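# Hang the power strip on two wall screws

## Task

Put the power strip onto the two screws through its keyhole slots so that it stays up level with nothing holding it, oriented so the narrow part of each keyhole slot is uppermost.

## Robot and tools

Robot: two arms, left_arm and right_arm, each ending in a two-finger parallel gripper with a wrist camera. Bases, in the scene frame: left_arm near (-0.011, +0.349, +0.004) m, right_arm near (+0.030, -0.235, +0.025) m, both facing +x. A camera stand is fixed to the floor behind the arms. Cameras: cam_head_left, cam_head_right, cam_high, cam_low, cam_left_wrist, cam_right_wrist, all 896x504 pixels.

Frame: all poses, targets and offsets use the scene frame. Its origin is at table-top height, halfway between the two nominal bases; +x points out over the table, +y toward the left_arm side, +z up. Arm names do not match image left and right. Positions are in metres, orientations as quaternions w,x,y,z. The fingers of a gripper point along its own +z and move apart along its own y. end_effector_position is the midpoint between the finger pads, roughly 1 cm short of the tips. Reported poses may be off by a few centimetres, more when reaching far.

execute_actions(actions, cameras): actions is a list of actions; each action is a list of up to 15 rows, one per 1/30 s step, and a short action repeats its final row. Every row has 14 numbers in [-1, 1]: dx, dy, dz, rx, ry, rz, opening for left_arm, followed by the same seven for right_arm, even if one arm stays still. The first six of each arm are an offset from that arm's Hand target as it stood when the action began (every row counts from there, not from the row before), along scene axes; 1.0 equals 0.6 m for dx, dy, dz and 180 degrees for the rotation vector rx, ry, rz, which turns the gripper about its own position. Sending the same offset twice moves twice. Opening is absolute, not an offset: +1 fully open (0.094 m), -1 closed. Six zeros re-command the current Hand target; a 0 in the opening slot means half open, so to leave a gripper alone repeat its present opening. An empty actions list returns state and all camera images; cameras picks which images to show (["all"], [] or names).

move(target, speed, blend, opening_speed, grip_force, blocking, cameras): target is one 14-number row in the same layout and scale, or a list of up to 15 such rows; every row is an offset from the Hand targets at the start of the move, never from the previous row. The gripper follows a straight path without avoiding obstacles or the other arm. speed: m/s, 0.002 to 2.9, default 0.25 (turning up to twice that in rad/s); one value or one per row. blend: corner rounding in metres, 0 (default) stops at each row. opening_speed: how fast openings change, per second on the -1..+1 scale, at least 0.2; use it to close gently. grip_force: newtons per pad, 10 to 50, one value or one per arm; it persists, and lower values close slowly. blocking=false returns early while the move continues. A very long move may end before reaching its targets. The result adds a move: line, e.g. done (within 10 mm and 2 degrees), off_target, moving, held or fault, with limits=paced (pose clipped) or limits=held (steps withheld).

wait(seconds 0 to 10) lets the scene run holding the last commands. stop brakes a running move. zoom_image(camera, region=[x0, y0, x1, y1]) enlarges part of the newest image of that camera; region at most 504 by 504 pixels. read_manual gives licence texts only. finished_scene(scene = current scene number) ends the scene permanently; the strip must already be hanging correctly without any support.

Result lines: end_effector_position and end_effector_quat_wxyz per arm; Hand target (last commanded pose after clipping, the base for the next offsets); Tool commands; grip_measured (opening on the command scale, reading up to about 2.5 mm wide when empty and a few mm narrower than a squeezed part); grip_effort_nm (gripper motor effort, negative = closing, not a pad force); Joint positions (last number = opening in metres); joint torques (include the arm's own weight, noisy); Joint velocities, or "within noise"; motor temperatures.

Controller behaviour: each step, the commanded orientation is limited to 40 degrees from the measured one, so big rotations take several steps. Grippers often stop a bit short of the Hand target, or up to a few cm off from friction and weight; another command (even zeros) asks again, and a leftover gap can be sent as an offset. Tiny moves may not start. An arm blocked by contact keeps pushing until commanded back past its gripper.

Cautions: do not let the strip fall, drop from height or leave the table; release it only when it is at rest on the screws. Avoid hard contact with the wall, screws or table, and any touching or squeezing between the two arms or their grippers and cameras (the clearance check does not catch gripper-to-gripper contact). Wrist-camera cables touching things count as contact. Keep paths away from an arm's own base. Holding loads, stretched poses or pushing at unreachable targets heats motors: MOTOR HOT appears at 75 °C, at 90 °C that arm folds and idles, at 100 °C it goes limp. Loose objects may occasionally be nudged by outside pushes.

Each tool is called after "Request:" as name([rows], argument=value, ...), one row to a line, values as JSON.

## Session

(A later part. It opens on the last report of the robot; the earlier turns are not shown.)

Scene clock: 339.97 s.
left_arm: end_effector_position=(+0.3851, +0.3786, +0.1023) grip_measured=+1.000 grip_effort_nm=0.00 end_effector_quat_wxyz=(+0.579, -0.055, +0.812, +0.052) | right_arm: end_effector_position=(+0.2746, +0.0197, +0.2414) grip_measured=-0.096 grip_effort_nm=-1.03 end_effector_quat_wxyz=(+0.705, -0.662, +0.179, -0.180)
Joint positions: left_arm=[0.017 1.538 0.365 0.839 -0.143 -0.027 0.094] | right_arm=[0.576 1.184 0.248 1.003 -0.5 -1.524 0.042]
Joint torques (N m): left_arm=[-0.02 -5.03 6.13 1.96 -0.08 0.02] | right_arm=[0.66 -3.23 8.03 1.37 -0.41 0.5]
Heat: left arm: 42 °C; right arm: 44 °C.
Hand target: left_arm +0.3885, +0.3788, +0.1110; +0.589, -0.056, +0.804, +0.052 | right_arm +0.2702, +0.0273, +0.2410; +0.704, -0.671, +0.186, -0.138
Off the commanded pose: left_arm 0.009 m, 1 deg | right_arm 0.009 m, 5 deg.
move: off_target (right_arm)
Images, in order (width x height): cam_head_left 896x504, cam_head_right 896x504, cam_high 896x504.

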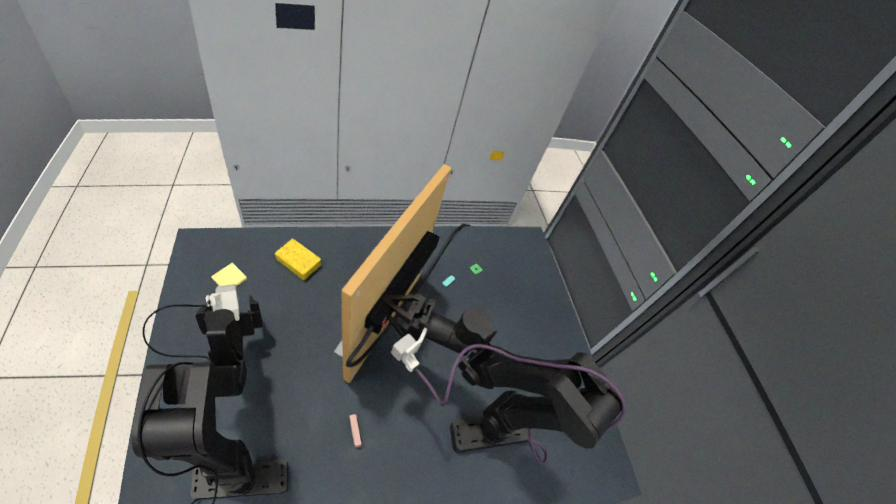

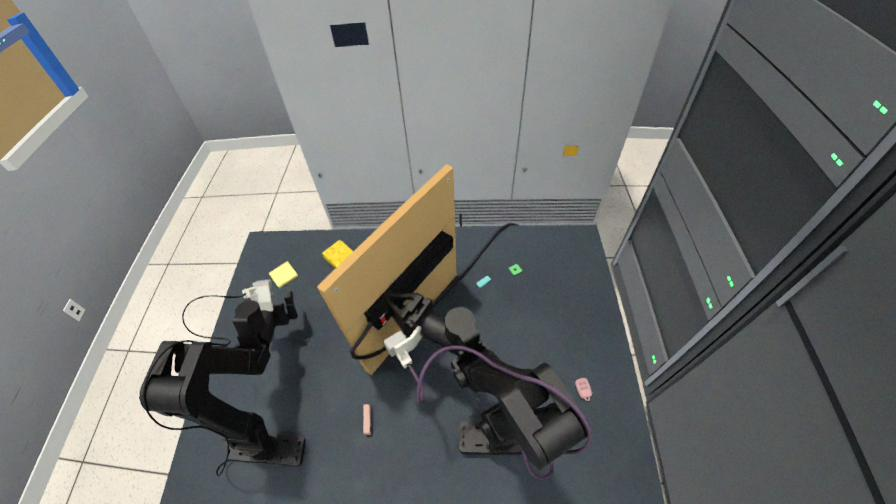

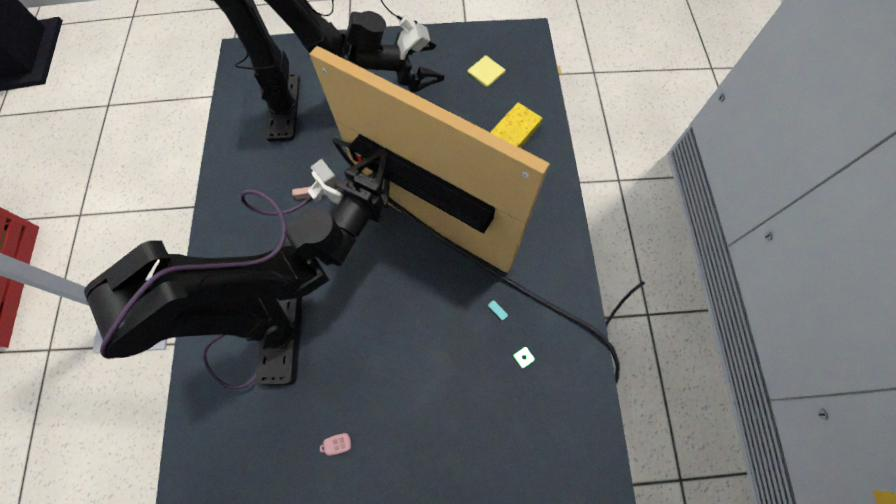

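Request:
move(target=[0,0,0,0,0,0,1, 0,0,0,0,0,0,0.08], opening_speed=0.25, speed=0.03, cameras=["cam_head_left","cam_head_right","cam_high","cam_right_wrist"])

Request:
zoom_image(camera="cam_high", region=[320, 120, 500, 240])

Request:
zoom_image(camera="cam_head_left", region=[360, 225, 460, 345])

Scene clock: 342.97 s.
left_arm: end_effector_position=(+0.3851, +0.3786, +0.1023) grip_measured=+1.000 grip_effort_nm=0.00 end_effector_quat_wxyz=(+0.579, -0.055, +0.812, +0.052) | right_arm: end_effector_position=(+0.2727, +0.0224, +0.2412) grip_measured=+0.079 grip_effort_nm=0.07 end_effector_quat_wxyz=(+0.707, -0.664, +0.185, -0.160)
Joint positions: left_arm=[0.017 1.538 0.365 0.839 -0.143 -0.027 0.094] | right_arm=[0.576 1.184 0.257 0.985 -0.521 -1.493 0.051]
Joint torques (N m): left_arm=[-0.02 -5.03 6.13 1.96 -0.08 0.03] | right_arm=[0.46 -3.08 7.47 1.46 -0.25 0.21]
Heat: left arm: 42 °C; right arm: 44 °C.
Hand target: left_arm +0.3885, +0.3788, +0.1110; +0.589, -0.056, +0.804, +0.052 | right_arm +0.2702, +0.0273, +0.2410; +0.704, -0.671, +0.186, -0.138
Off the commanded pose: left_arm 0.009 m, 1 deg | right_arm 0.006 m, 3 deg.
move: off_target (right_arm)
camera_calibration:
cam_right_wrist: T_world_to_cam=[[0.0169599, -0.0386472, 0.999109, -0.239861], [0.607696, -0.793111, -0.0409945, -0.101895], [0.793988, 0.60785, 0.0100347, -0.142538], [0, 0, 0, 1]] pos_world=[0.179163, -0.00344198, 0.2369]
Images, in order (width x height): cam_head_left 896x504, cam_head_right 896x504, cam_high 896x504, cam_right_wrist 896x504.

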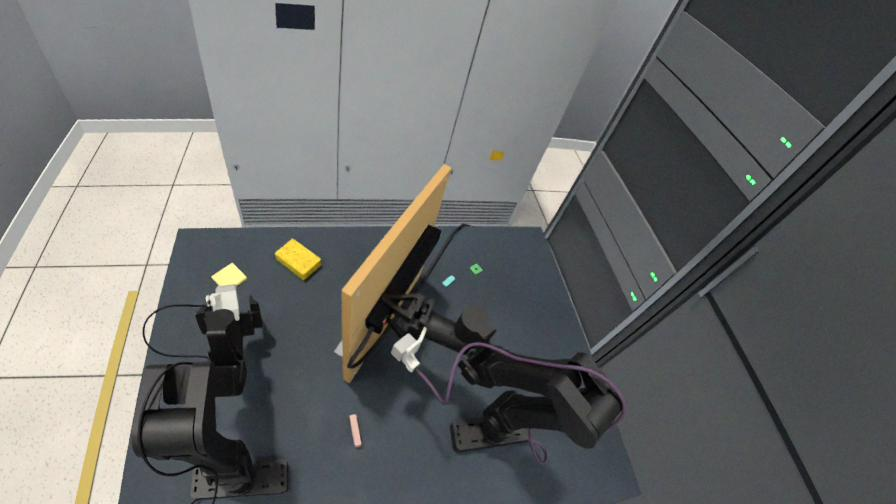

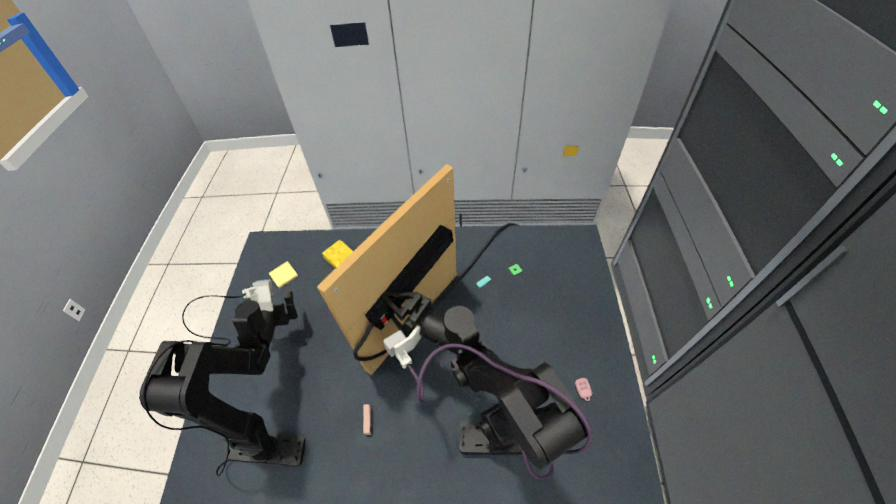

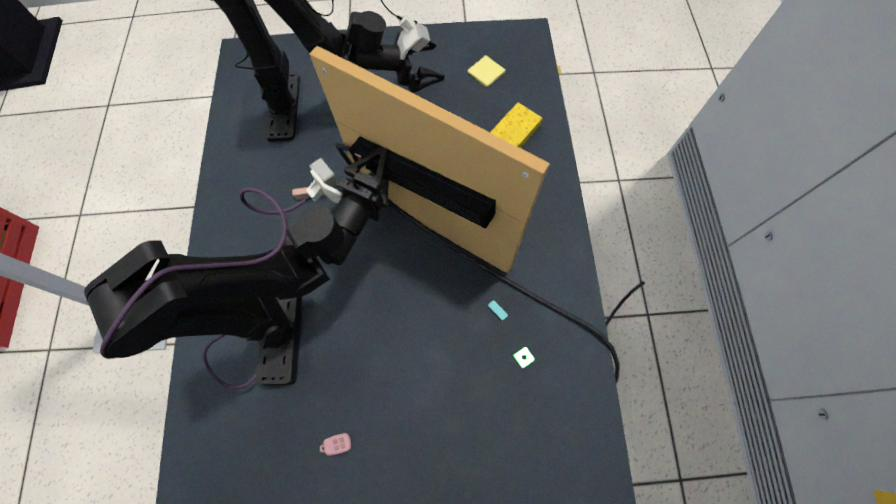

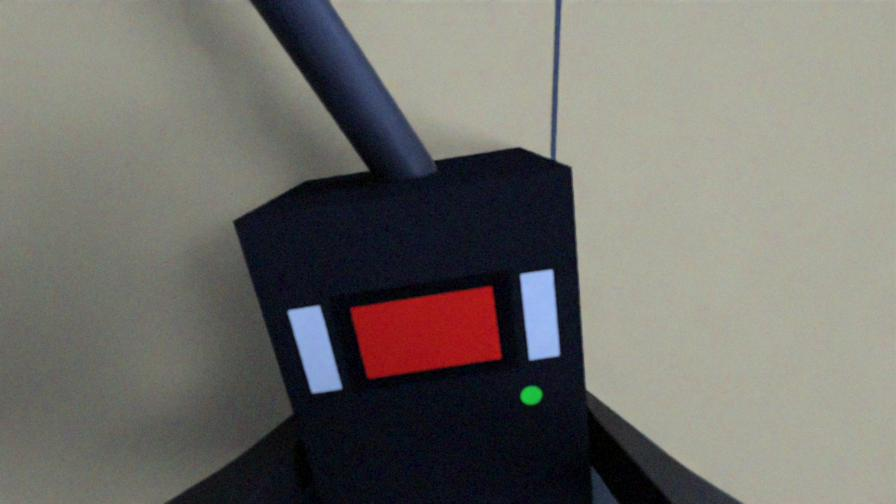

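Scaled by 2.800 from the camera's 896x504 image, which has a finer 1280x720 frame.

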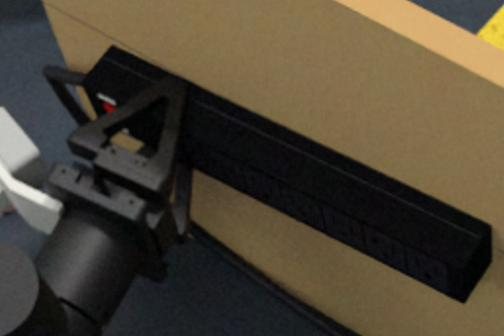

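Scaled by 4.200 from the camera's 896x504 image, which has a finer 1280x720 frame.

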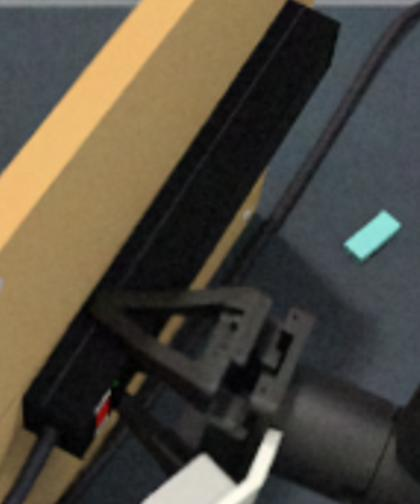

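Request:
move(target=[0,0,0,0,0,0,1, 0,0,0,0,0,0,-0.3], opening_speed=0.5, speed=0.03, cameras=["cam_head_left","cam_head_right","cam_high","cam_right_wrist","cam_low"])

Request:
zoom_image(camera="cam_high", region=[320, 120, 660, 400])

Request:
zoom_image(camera="cam_head_left", region=[330, 215, 490, 385])

Request:
zoom_image(camera="cam_head_right", region=[340, 215, 540, 385])

Scene clock: 346.33 s.
left_arm: end_effector_position=(+0.3851, +0.3786, +0.1023) grip_measured=+1.000 grip_effort_nm=0.01 end_effector_quat_wxyz=(+0.579, -0.055, +0.812, +0.052) | right_arm: end_effector_position=(+0.2726, +0.0227, +0.2414) grip_measured=-0.060 grip_effort_nm=-1.03 end_effector_quat_wxyz=(+0.706, -0.666, +0.179, -0.164)
Joint positions: left_arm=[0.017 1.538 0.365 0.839 -0.143 -0.027 0.094] | right_arm=[0.576 1.184 0.259 0.982 -0.523 -1.507 0.044]
Joint torques (N m): left_arm=[-0.03 -5.01 6.15 1.96 -0.08 0.02] | right_arm=[0.46 -3.08 7.16 1.53 -0.21 0.36]
Heat: left arm: 42 °C; right arm: 44 °C.
Hand target: left_arm +0.3885, +0.3788, +0.1110; +0.589, -0.056, +0.804, +0.052 | right_arm +0.2701, +0.0273, +0.2409; +0.704, -0.671, +0.187, -0.138
Off the commanded pose: left_arm 0.009 m, 1 deg | right_arm 0.005 m, 3 deg.
move: off_target (right_arm)
camera_calibration:
cam_right_wrist: T_world_to_cam=[[0.00485285, -0.0313237, 0.999498, -0.236984], [0.609332, -0.792428, -0.0277927, -0.105153], [0.792901, 0.60916, 0.015241, -0.143622], [0, 0, 0, 1]] pos_world=[0.179101, -0.00326107, 0.236132]
Images, in order (width x height): cam_head_left 896x504, cam_head_right 896x504, cam_high 896x504, cam_low 896x504, cam_right_wrist 896x504.

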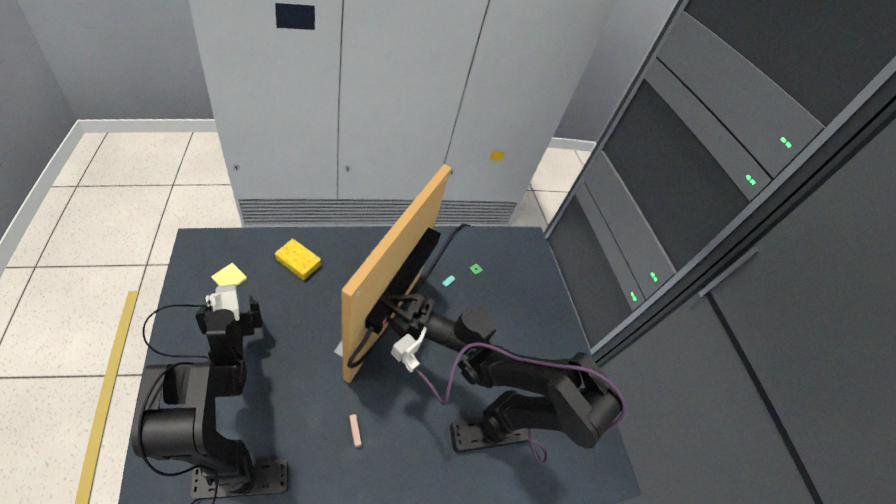

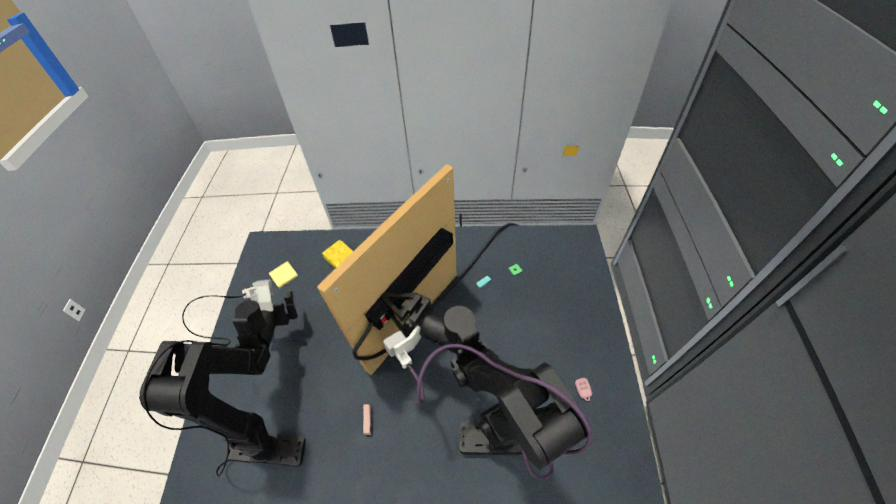

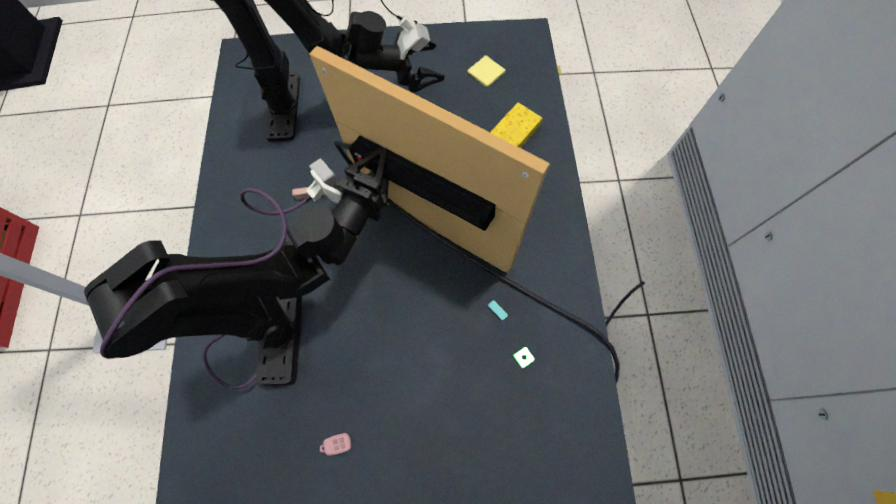

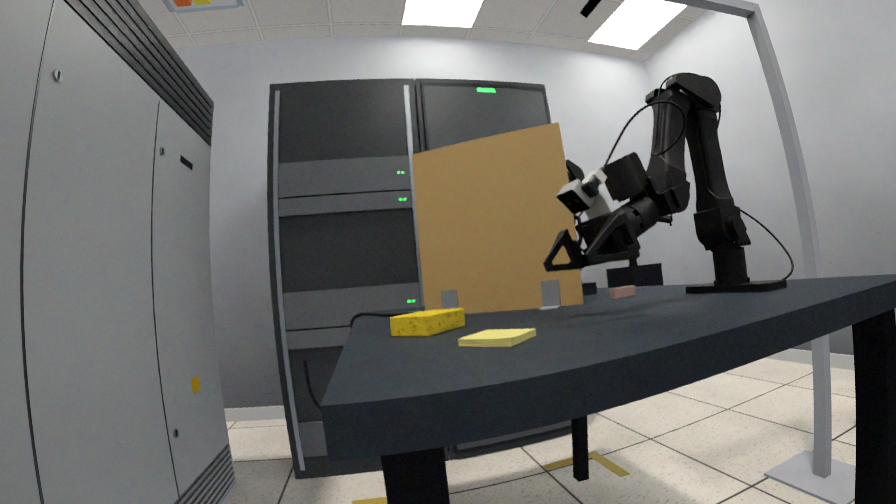

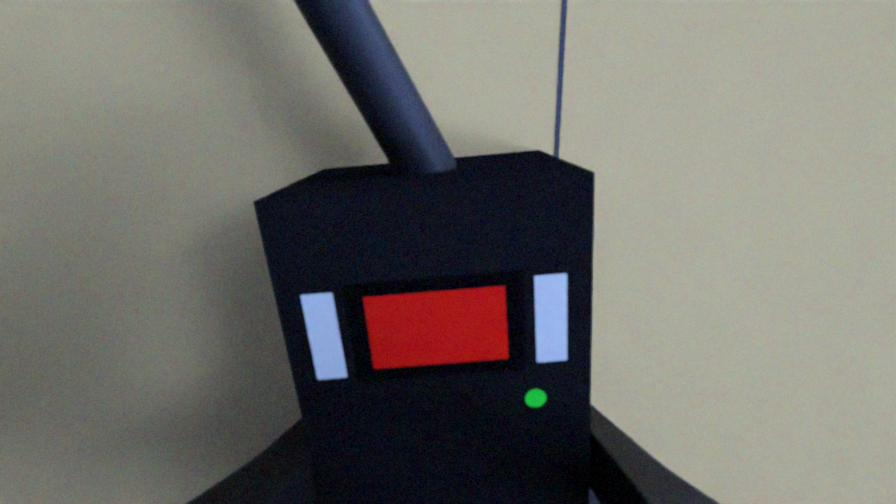

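Scaled by 1.482 from the camera's 896x504 image, which has a finer 1280x720 frame.

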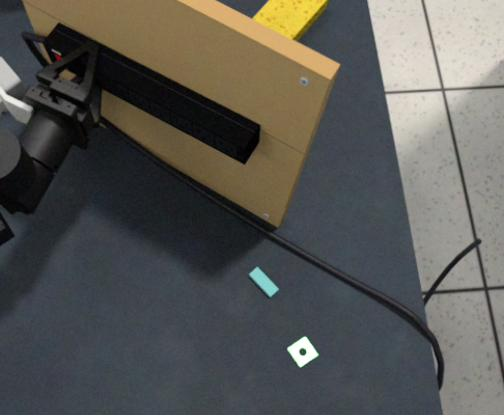

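Scaled by 2.965 from the camera's 896x504 image, which has a finer 1280x720 frame.

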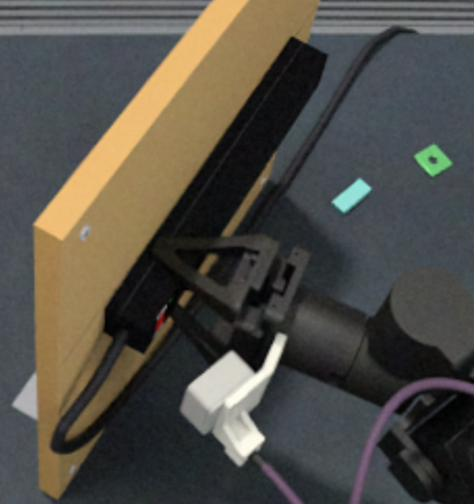

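Scaled by 2.520 from the camera's 896x504 image, which has a finer 1280x720 frame.

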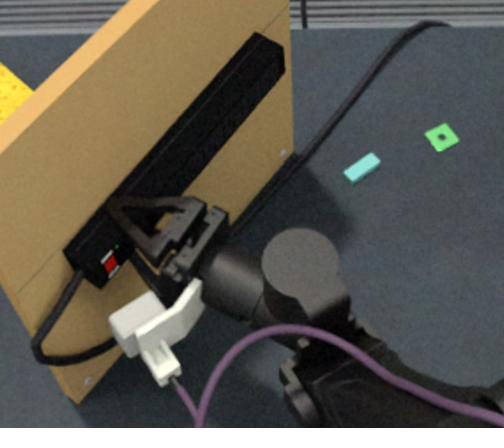

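Request:
execute_actions(actions=[], cameras=["all"])

Scene clock: 348.83 s.
left_arm: end_effector_position=(+0.3851, +0.3786, +0.1023) grip_measured=+1.000 grip_effort_nm=0.00 end_effector_quat_wxyz=(+0.579, -0.055, +0.812, +0.052) | right_arm: end_effector_position=(+0.2726, +0.0227, +0.2414) grip_measured=-0.060 grip_effort_nm=-1.03 end_effector_quat_wxyz=(+0.706, -0.666, +0.179, -0.164)
Joint positions: left_arm=[0.017 1.538 0.365 0.839 -0.143 -0.027 0.094] | right_arm=[0.576 1.184 0.259 0.982 -0.523 -1.507 0.044]
Joint velocities: within noise
Joint torques (N m): left_arm=[-0.05 -5.01 6.15 1.96 -0.08 0.03] | right_arm=[0.44 -3 7.32 1.52 -0.21 0.36]
Motor temperatures (°C): left_arm=[26 30 42 41 27 27 26] | right_arm=[28 29 44 38 26 26 26]
Heat: left arm: 42 °C; right arm: 44 °C.
Hand target: left_arm +0.3885, +0.3788, +0.1110; +0.589, -0.056, +0.804, +0.052 | right_arm +0.2701, +0.0273, +0.2409; +0.704, -0.671, +0.187, -0.138
Tool commands: left_gripper/opening=+1.0 right_gripper/opening=-0.3
Off the commanded pose: left_arm 0.009 m, 1 deg | right_arm 0.005 m, 3 deg.
camera_calibration:
cam_left_wrist: T_world_to_cam=[[0.153641, -0.98794, -0.0191974, 0.316345], [-0.680595, -0.0917191, -0.726896, 0.409091], [0.716369, 0.124747, -0.686479, -0.165614], [0, 0, 0, 1]] pos_world=[0.348462, 0.370711, 0.189749]
cam_right_wrist: T_world_to_cam=[[0.00485285, -0.0313237, 0.999498, -0.236984], [0.609332, -0.792428, -0.0277927, -0.105153], [0.792901, 0.60916, 0.015241, -0.143622], [0, 0, 0, 1]] pos_world=[0.179101, -0.00326107, 0.236132]

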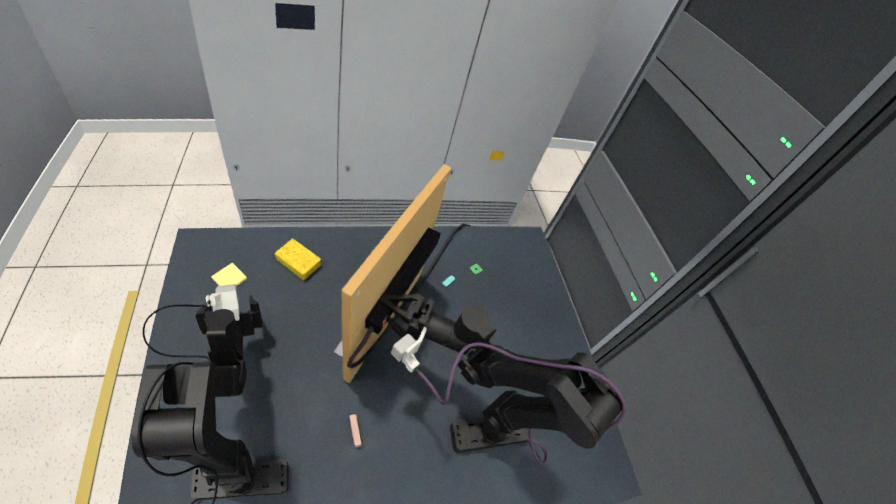

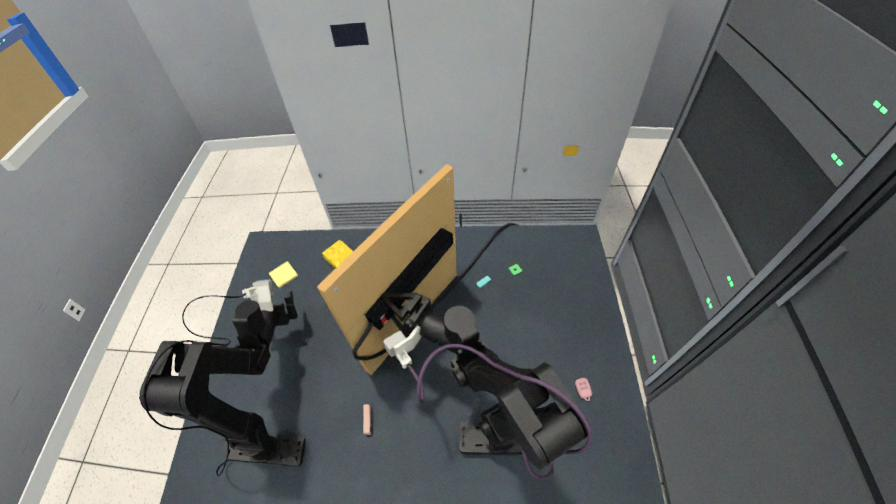

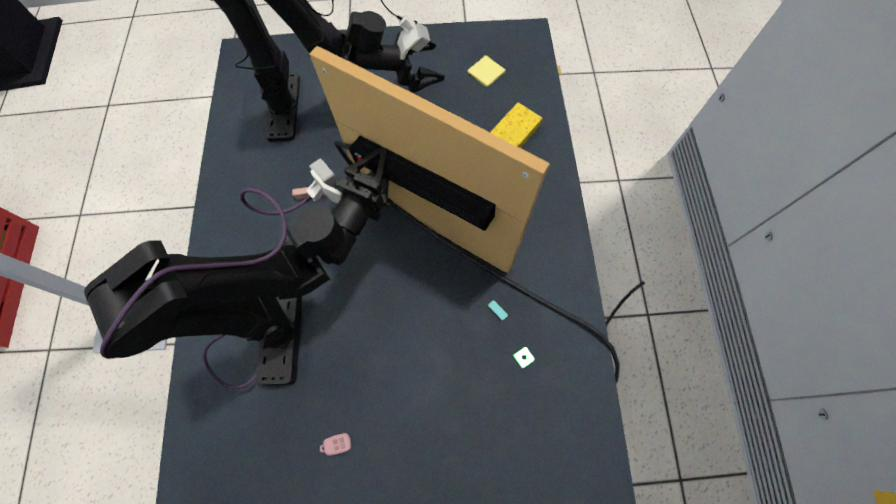

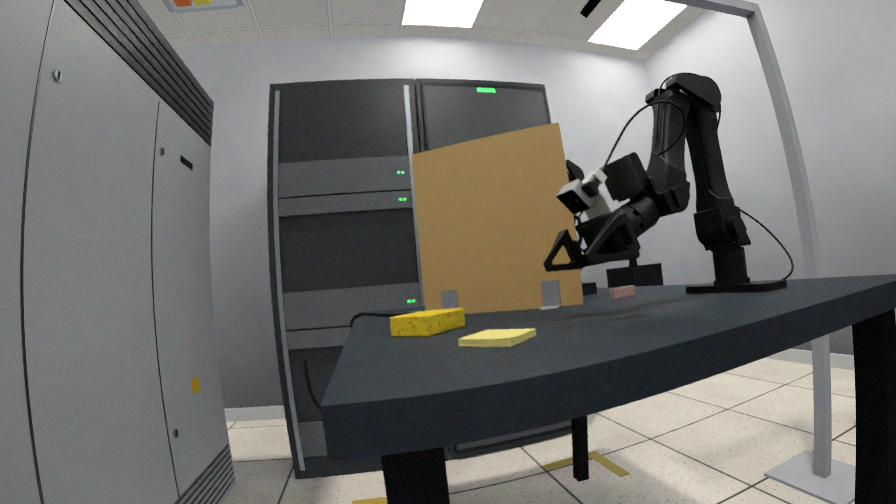

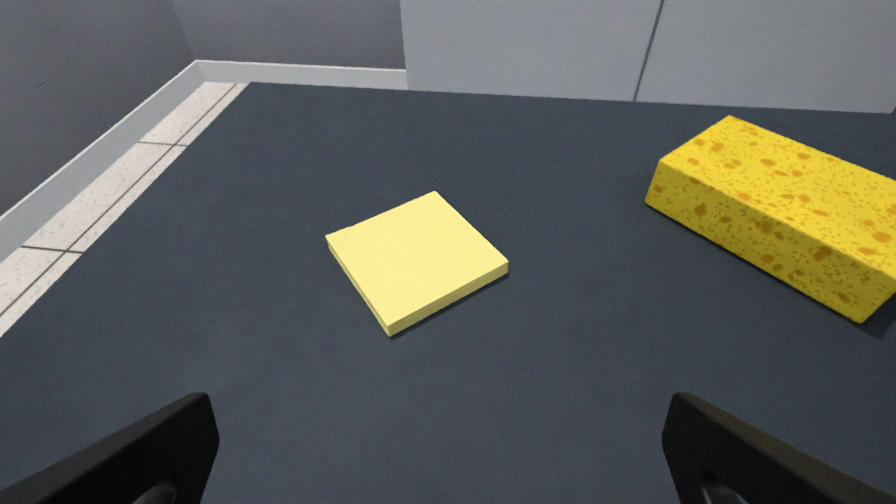

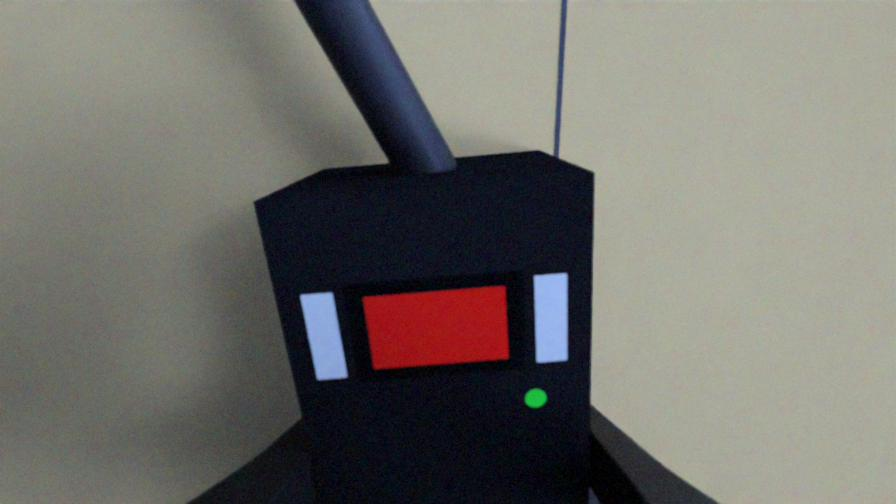

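Request:
zoom_image(camera="cam_high", region=[450, 170, 510, 230])

Request:
zoom_image(camera="cam_high", region=[335, 115, 395, 175])

Request:
zoom_image(camera="cam_head_left", region=[330, 215, 450, 365])

Request:
zoom_image(camera="cam_head_right", region=[320, 215, 530, 385])

Request:
zoom_image(camera="cam_high", region=[330, 110, 660, 390])

Scaled by 8.400 from the camera's 896x504 image, which has a finer 1280x720 frame.

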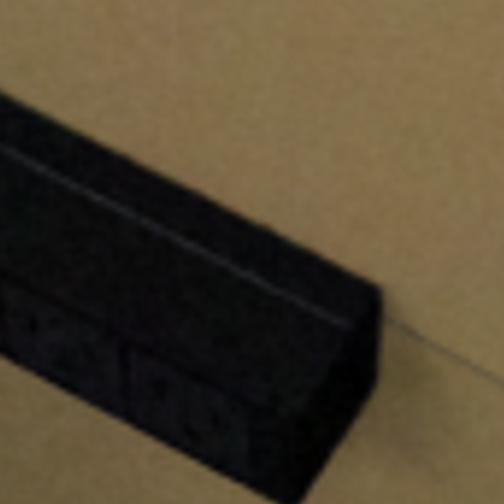

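Scaled by 8.400 from the camera's 896x504 image, which has a finer 1280x720 frame.

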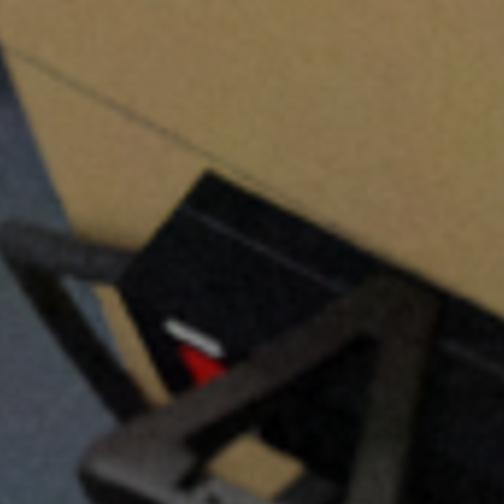

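Scaled by 3.360 from the camera's 896x504 image, which has a finer 1280x720 frame.

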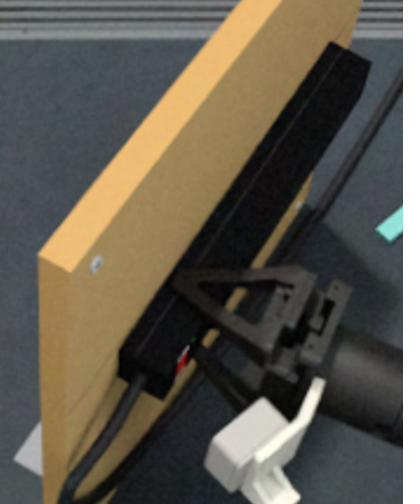

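Scaled by 2.400 from the camera's 896x504 image, which has a finer 1280x720 frame.

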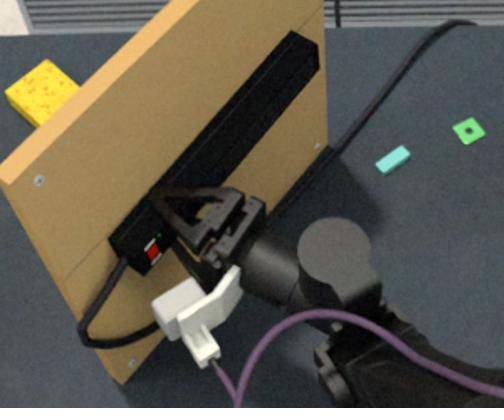

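Scaled by 1.527 from the camera's 896x504 image, which has a finer 1280x720 frame.

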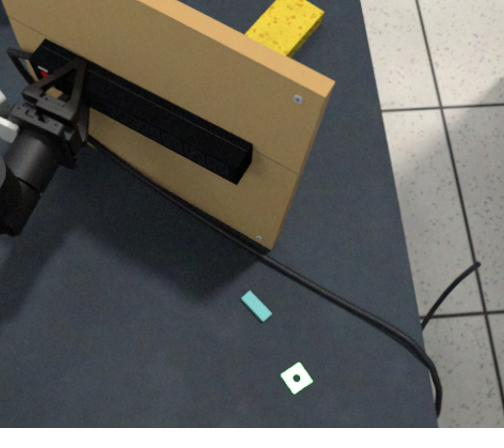

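Request:
move(target=[-0.4575, -0.4013, 0.2, 0.0181, 0.098, -0.2151, -0.1, 0, 0, 0, 0, 0, 0, -0.3], speed=0.15, cameras=["cam_left_wrist", "cam_head_left", "cam_head_right"])

Scene clock: 404.27 s.
left_arm: end_effector_position=(+0.1127, +0.1413, +0.2148) grip_measured=-0.098 grip_effort_nm=-0.11 end_effector_quat_wxyz=(+0.434, +0.252, +0.859, -0.102) | right_arm: end_effector_position=(+0.2726, +0.0227, +0.2414) grip_measured=-0.060 grip_effort_nm=-1.03 end_effector_quat_wxyz=(+0.706, -0.666, +0.179, -0.164)
Joint positions: left_arm=[-1.576 0.887 0.869 -0.985 -0.776 -0.779 0.042] | right_arm=[0.576 1.184 0.259 0.982 -0.523 -1.507 0.044]
Joint torques (N m): left_arm=[-0.81 -0.72 10.29 1.09 -0.72 -0.11] | right_arm=[0.43 -3.12 7.23 1.5 -0.2 0.32]
Heat: left arm: 43 °C; right arm: 42 °C.
Hand target: left_arm +0.1141, +0.1381, +0.2310; +0.447, +0.238, +0.855, -0.116 | right_arm +0.2701, +0.0273, +0.2409; +0.704, -0.671, +0.187, -0.138
Off the commanded pose: left_arm 0.017 m, 3 deg | right_arm 0.005 m, 3 deg.
move: off_target (left_arm, right_arm)
camera_calibration:
cam_left_wrist: T_world_to_cam=[[-0.517846, -0.854423, -0.0423914, 0.187641], [-0.741056, 0.472791, -0.476765, 0.157009], [0.427401, -0.215477, -0.878008, 0.25828], [0, 0, 0, 1]] pos_world=[0.103133, 0.141746, 0.309583]
Images, in order (width x height): cam_head_left 896x504, cam_head_right 896x504, cam_left_wrist 896x504.

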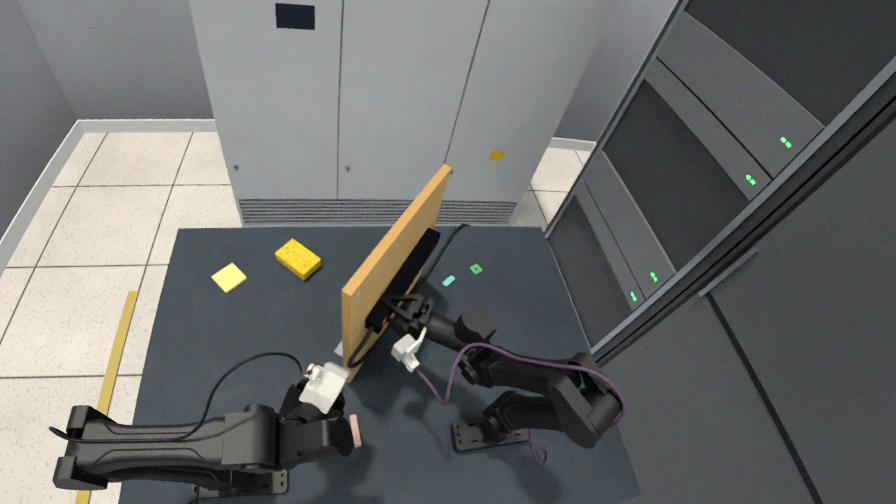

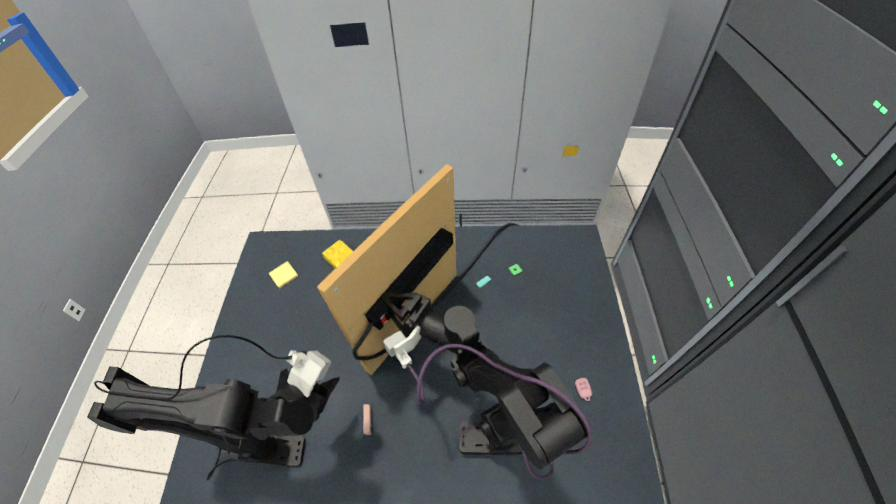

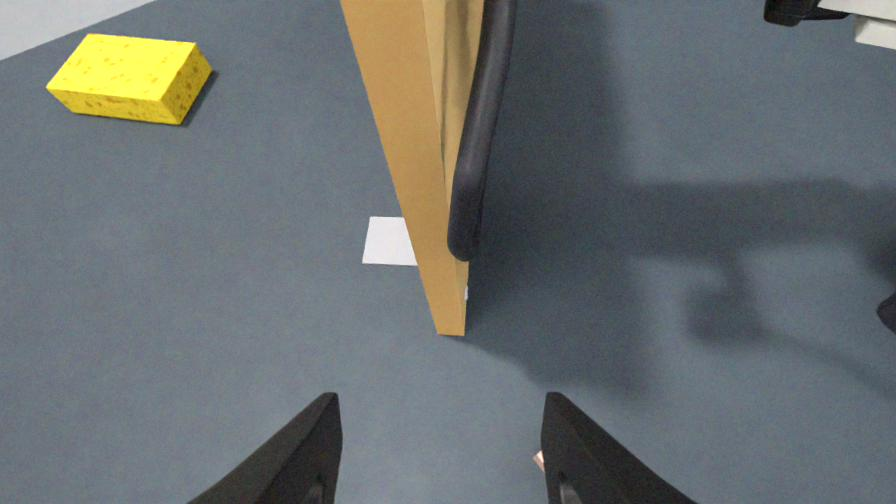

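Request:
move(target=[0.0633, -0.0450, -0.05, 0, 0, 0, -0.1, 0, 0, 0, 0, 0, 0, -0.3], speed=0.08, cameras=["cam_left_wrist", "cam_head_right"])

Scene clock: 411.27 s.
left_arm: end_effector_position=(+0.1495, +0.1099, +0.2034) grip_measured=-0.098 grip_effort_nm=-0.11 end_effector_quat_wxyz=(+0.443, +0.238, +0.856, -0.120) | right_arm: end_effector_position=(+0.2726, +0.0227, +0.2414) grip_measured=-0.060 grip_effort_nm=-1.03 end_effector_quat_wxyz=(+0.706, -0.666, +0.179, -0.164)
Joint positions: left_arm=[-1.36 0.958 0.798 -0.653 -0.649 -0.561 0.042] | right_arm=[0.576 1.184 0.259 0.982 -0.523 -1.507 0.044]
Joint torques (N m): left_arm=[0.61 -1.58 6.3 1.58 -0.4 0.18] | right_arm=[0.64 -3.28 7.06 1.49 -0.18 0.34]
Heat: left arm: 43 °C; right arm: 42 °C.
Hand target: left_arm +0.1521, +0.1110, +0.2010; +0.446, +0.238, +0.855, -0.116 | right_arm +0.2701, +0.0273, +0.2409; +0.704, -0.671, +0.187, -0.138
Off the commanded pose: left_arm 0.004 m, 1 deg | right_arm 0.005 m, 3 deg.
move: off_target (right_arm)
camera_calibration:
cam_left_wrist: T_world_to_cam=[[-0.5107, -0.859743, -0.00524013, 0.171437], [-0.741544, 0.443556, -0.503359, 0.202364], [0.435084, -0.25318, -0.864062, 0.225867], [0, 0, 0, 1]] pos_world=[0.139344, 0.114817, 0.297923]
Images, in order (width x height): cam_head_right 896x504, cam_left_wrist 896x504.

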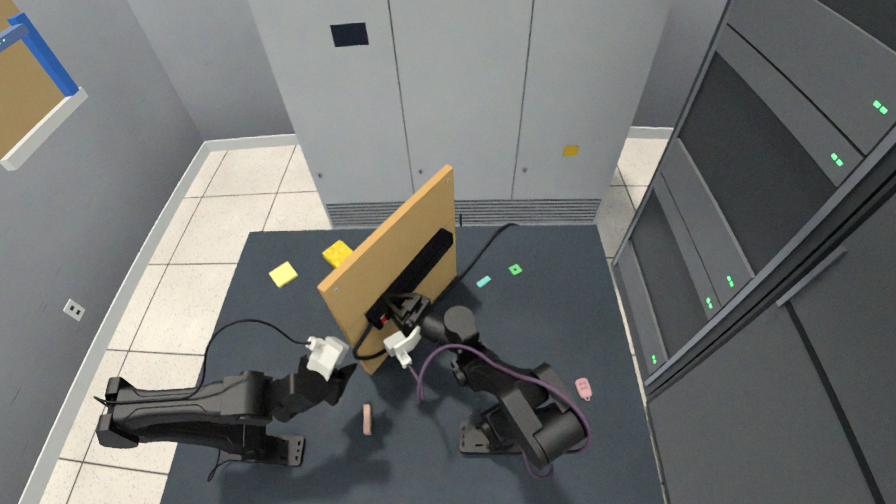

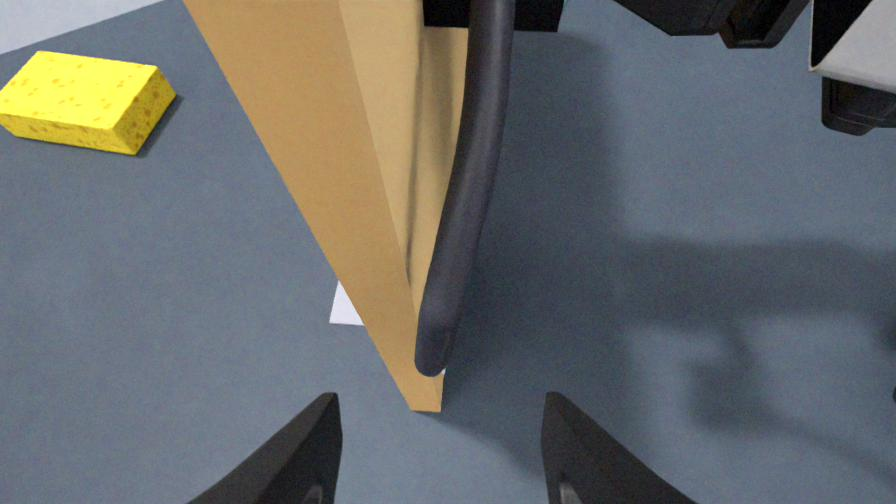

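Request:
move(target=[0.0448, -0.0217, -0.0957, 0, 0, 0, -0.1, 0, 0, 0, 0, 0, 0, -0.3], speed=0.06, cameras=["cam_left_wrist"])

Scene clock: 416.67 s.
left_arm: end_effector_position=(+0.1762, +0.0978, +0.1446) grip_measured=-0.098 grip_effort_nm=-0.11 end_effector_quat_wxyz=(+0.442, +0.239, +0.857, -0.116) | right_arm: end_effector_position=(+0.2721, +0.0230, +0.2412) grip_measured=-0.074 grip_effort_nm=-1.03 end_effector_quat_wxyz=(+0.706, -0.666, +0.178, -0.163)
Joint positions: left_arm=[-1.234 1.059 0.601 -0.302 -0.562 -0.454 0.042] | right_arm=[0.576 1.184 0.259 0.981 -0.526 -1.509 0.044]
Joint torques (N m): left_arm=[0.59 -2.1 6.34 1.77 -0.32 0.14] | right_arm=[0.73 -3.11 7.2 1.53 -0.19 0.37]
Heat: left arm: 43 °C; right arm: 42 °C.
Hand target: left_arm +0.1789, +0.0980, +0.1436; +0.447, +0.238, +0.855, -0.115 | right_arm +0.2702, +0.0273, +0.2408; +0.704, -0.671, +0.187, -0.138
Off the commanded pose: left_arm 0.003 m, 1 deg | right_arm 0.005 m, 3 deg.
move: off_target (right_arm)
camera_calibration:
cam_left_wrist: T_world_to_cam=[[-0.50891, -0.860736, -0.0119969, 0.175115], [-0.743245, 0.446389, -0.498321, 0.197315], [0.434278, -0.244684, -0.86691, 0.160096], [0, 0, 0, 1]] pos_world=[0.166245, 0.101822, 0.239216]
Images, in order (width x height): cam_left_wrist 896x504.

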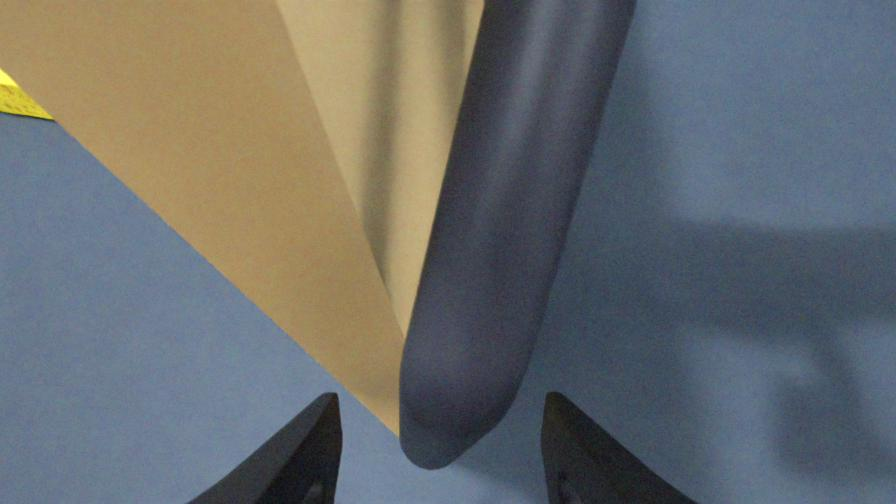

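Request:
move(target=[0, 0, 0.03, 0, 0, 0, -0.1, 0, 0, 0, 0, 0, 0, -0.3], speed=0.06, cameras=["cam_left_wrist"])

Scene clock: 421.83 s.
left_arm: end_effector_position=(+0.1741, +0.1035, +0.1406) grip_measured=-0.098 grip_effort_nm=-0.11 end_effector_quat_wxyz=(+0.430, +0.248, +0.862, -0.100) | right_arm: end_effector_position=(+0.2721, +0.0230, +0.2412) grip_measured=-0.074 grip_effort_nm=-1.03 end_effector_quat_wxyz=(+0.706, -0.666, +0.178, -0.163)
Joint positions: left_arm=[-1.234 1.059 0.612 -0.357 -0.56 -0.452 0.042] | right_arm=[0.576 1.184 0.259 0.981 -0.526 -1.509 0.044]
Joint torques (N m): left_arm=[0.59 -3.49 10.55 1.47 -0.35 0.12] | right_arm=[0.5 -3.04 7.15 1.52 -0.18 0.35]
Heat: left arm: 43 °C; right arm: 42 °C.
Hand target: left_arm +0.1789, +0.0980, +0.1616; +0.446, +0.238, +0.855, -0.116 | right_arm +0.2702, +0.0273, +0.2408; +0.704, -0.671, +0.187, -0.138
Off the commanded pose: left_arm 0.022 m, 3 deg | right_arm 0.005 m, 3 deg.
move: off_target (left_arm, right_arm)
camera_calibration:
cam_left_wrist: T_world_to_cam=[[-0.510915, -0.85869, -0.0402069, 0.182902], [-0.749206, 0.467731, -0.468955, 0.185896], [0.421493, -0.209473, -0.882306, 0.159639], [0, 0, 0, 1]] pos_world=[0.165435, 0.103547, 0.235381]
Images, in order (width x height): cam_left_wrist 896x504.

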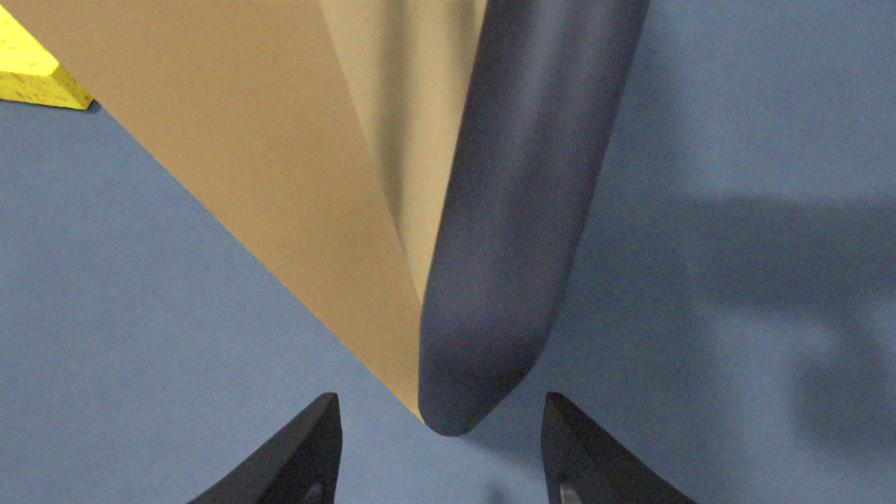

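Request:
move(target=[0.005, -0.01, 0.035, 0, 0, 0, -0.1, 0, 0, 0, 0, 0, 0, -0.3], speed=0.06, cameras=["cam_left_wrist"])

Scene clock: 423.83 s.
left_arm: end_effector_position=(+0.1724, +0.1034, +0.1554) grip_measured=-0.098 grip_effort_nm=-0.11 end_effector_quat_wxyz=(+0.420, +0.256, +0.865, -0.094) | right_arm: end_effector_position=(+0.2721, +0.0230, +0.2412) grip_measured=-0.074 grip_effort_nm=-1.03 end_effector_quat_wxyz=(+0.706, -0.666, +0.178, -0.163)
Joint positions: left_arm=[-1.234 1.059 0.692 -0.463 -0.55 -0.451 0.042] | right_arm=[0.576 1.184 0.259 0.981 -0.526 -1.509 0.044]
Joint torques (N m): left_arm=[0.79 -2.54 11.66 1.73 -0.46 0.12] | right_arm=[0.49 -3.06 7.13 1.56 -0.18 0.33]
Heat: left arm: 44 °C; right arm: 42 °C.
Hand target: left_arm +0.1819, +0.0920, +0.1826; +0.447, +0.238, +0.855, -0.116 | right_arm +0.2702, +0.0273, +0.2408; +0.704, -0.671, +0.187, -0.138
Off the commanded pose: left_arm 0.031 m, 5 deg | right_arm 0.005 m, 3 deg.
move: off_target (left_arm, right_arm)
camera_calibration:
cam_left_wrist: T_world_to_cam=[[-0.51836, -0.85351, -0.0531379, 0.18537], [-0.752549, 0.484792, -0.445698, 0.186785], [0.406169, -0.191043, -0.893605, 0.175874], [0, 0, 0, 1]] pos_world=[0.165219, 0.101263, 0.250261]
Images, in order (width x height): cam_left_wrist 896x504.

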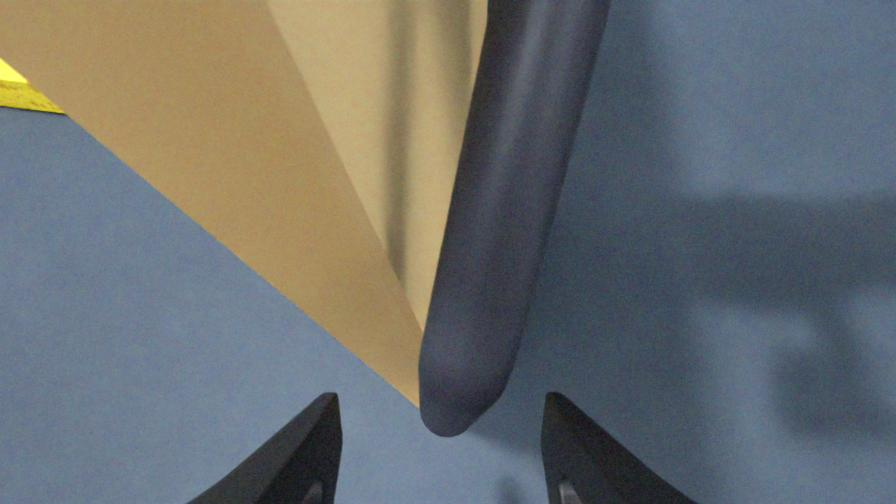

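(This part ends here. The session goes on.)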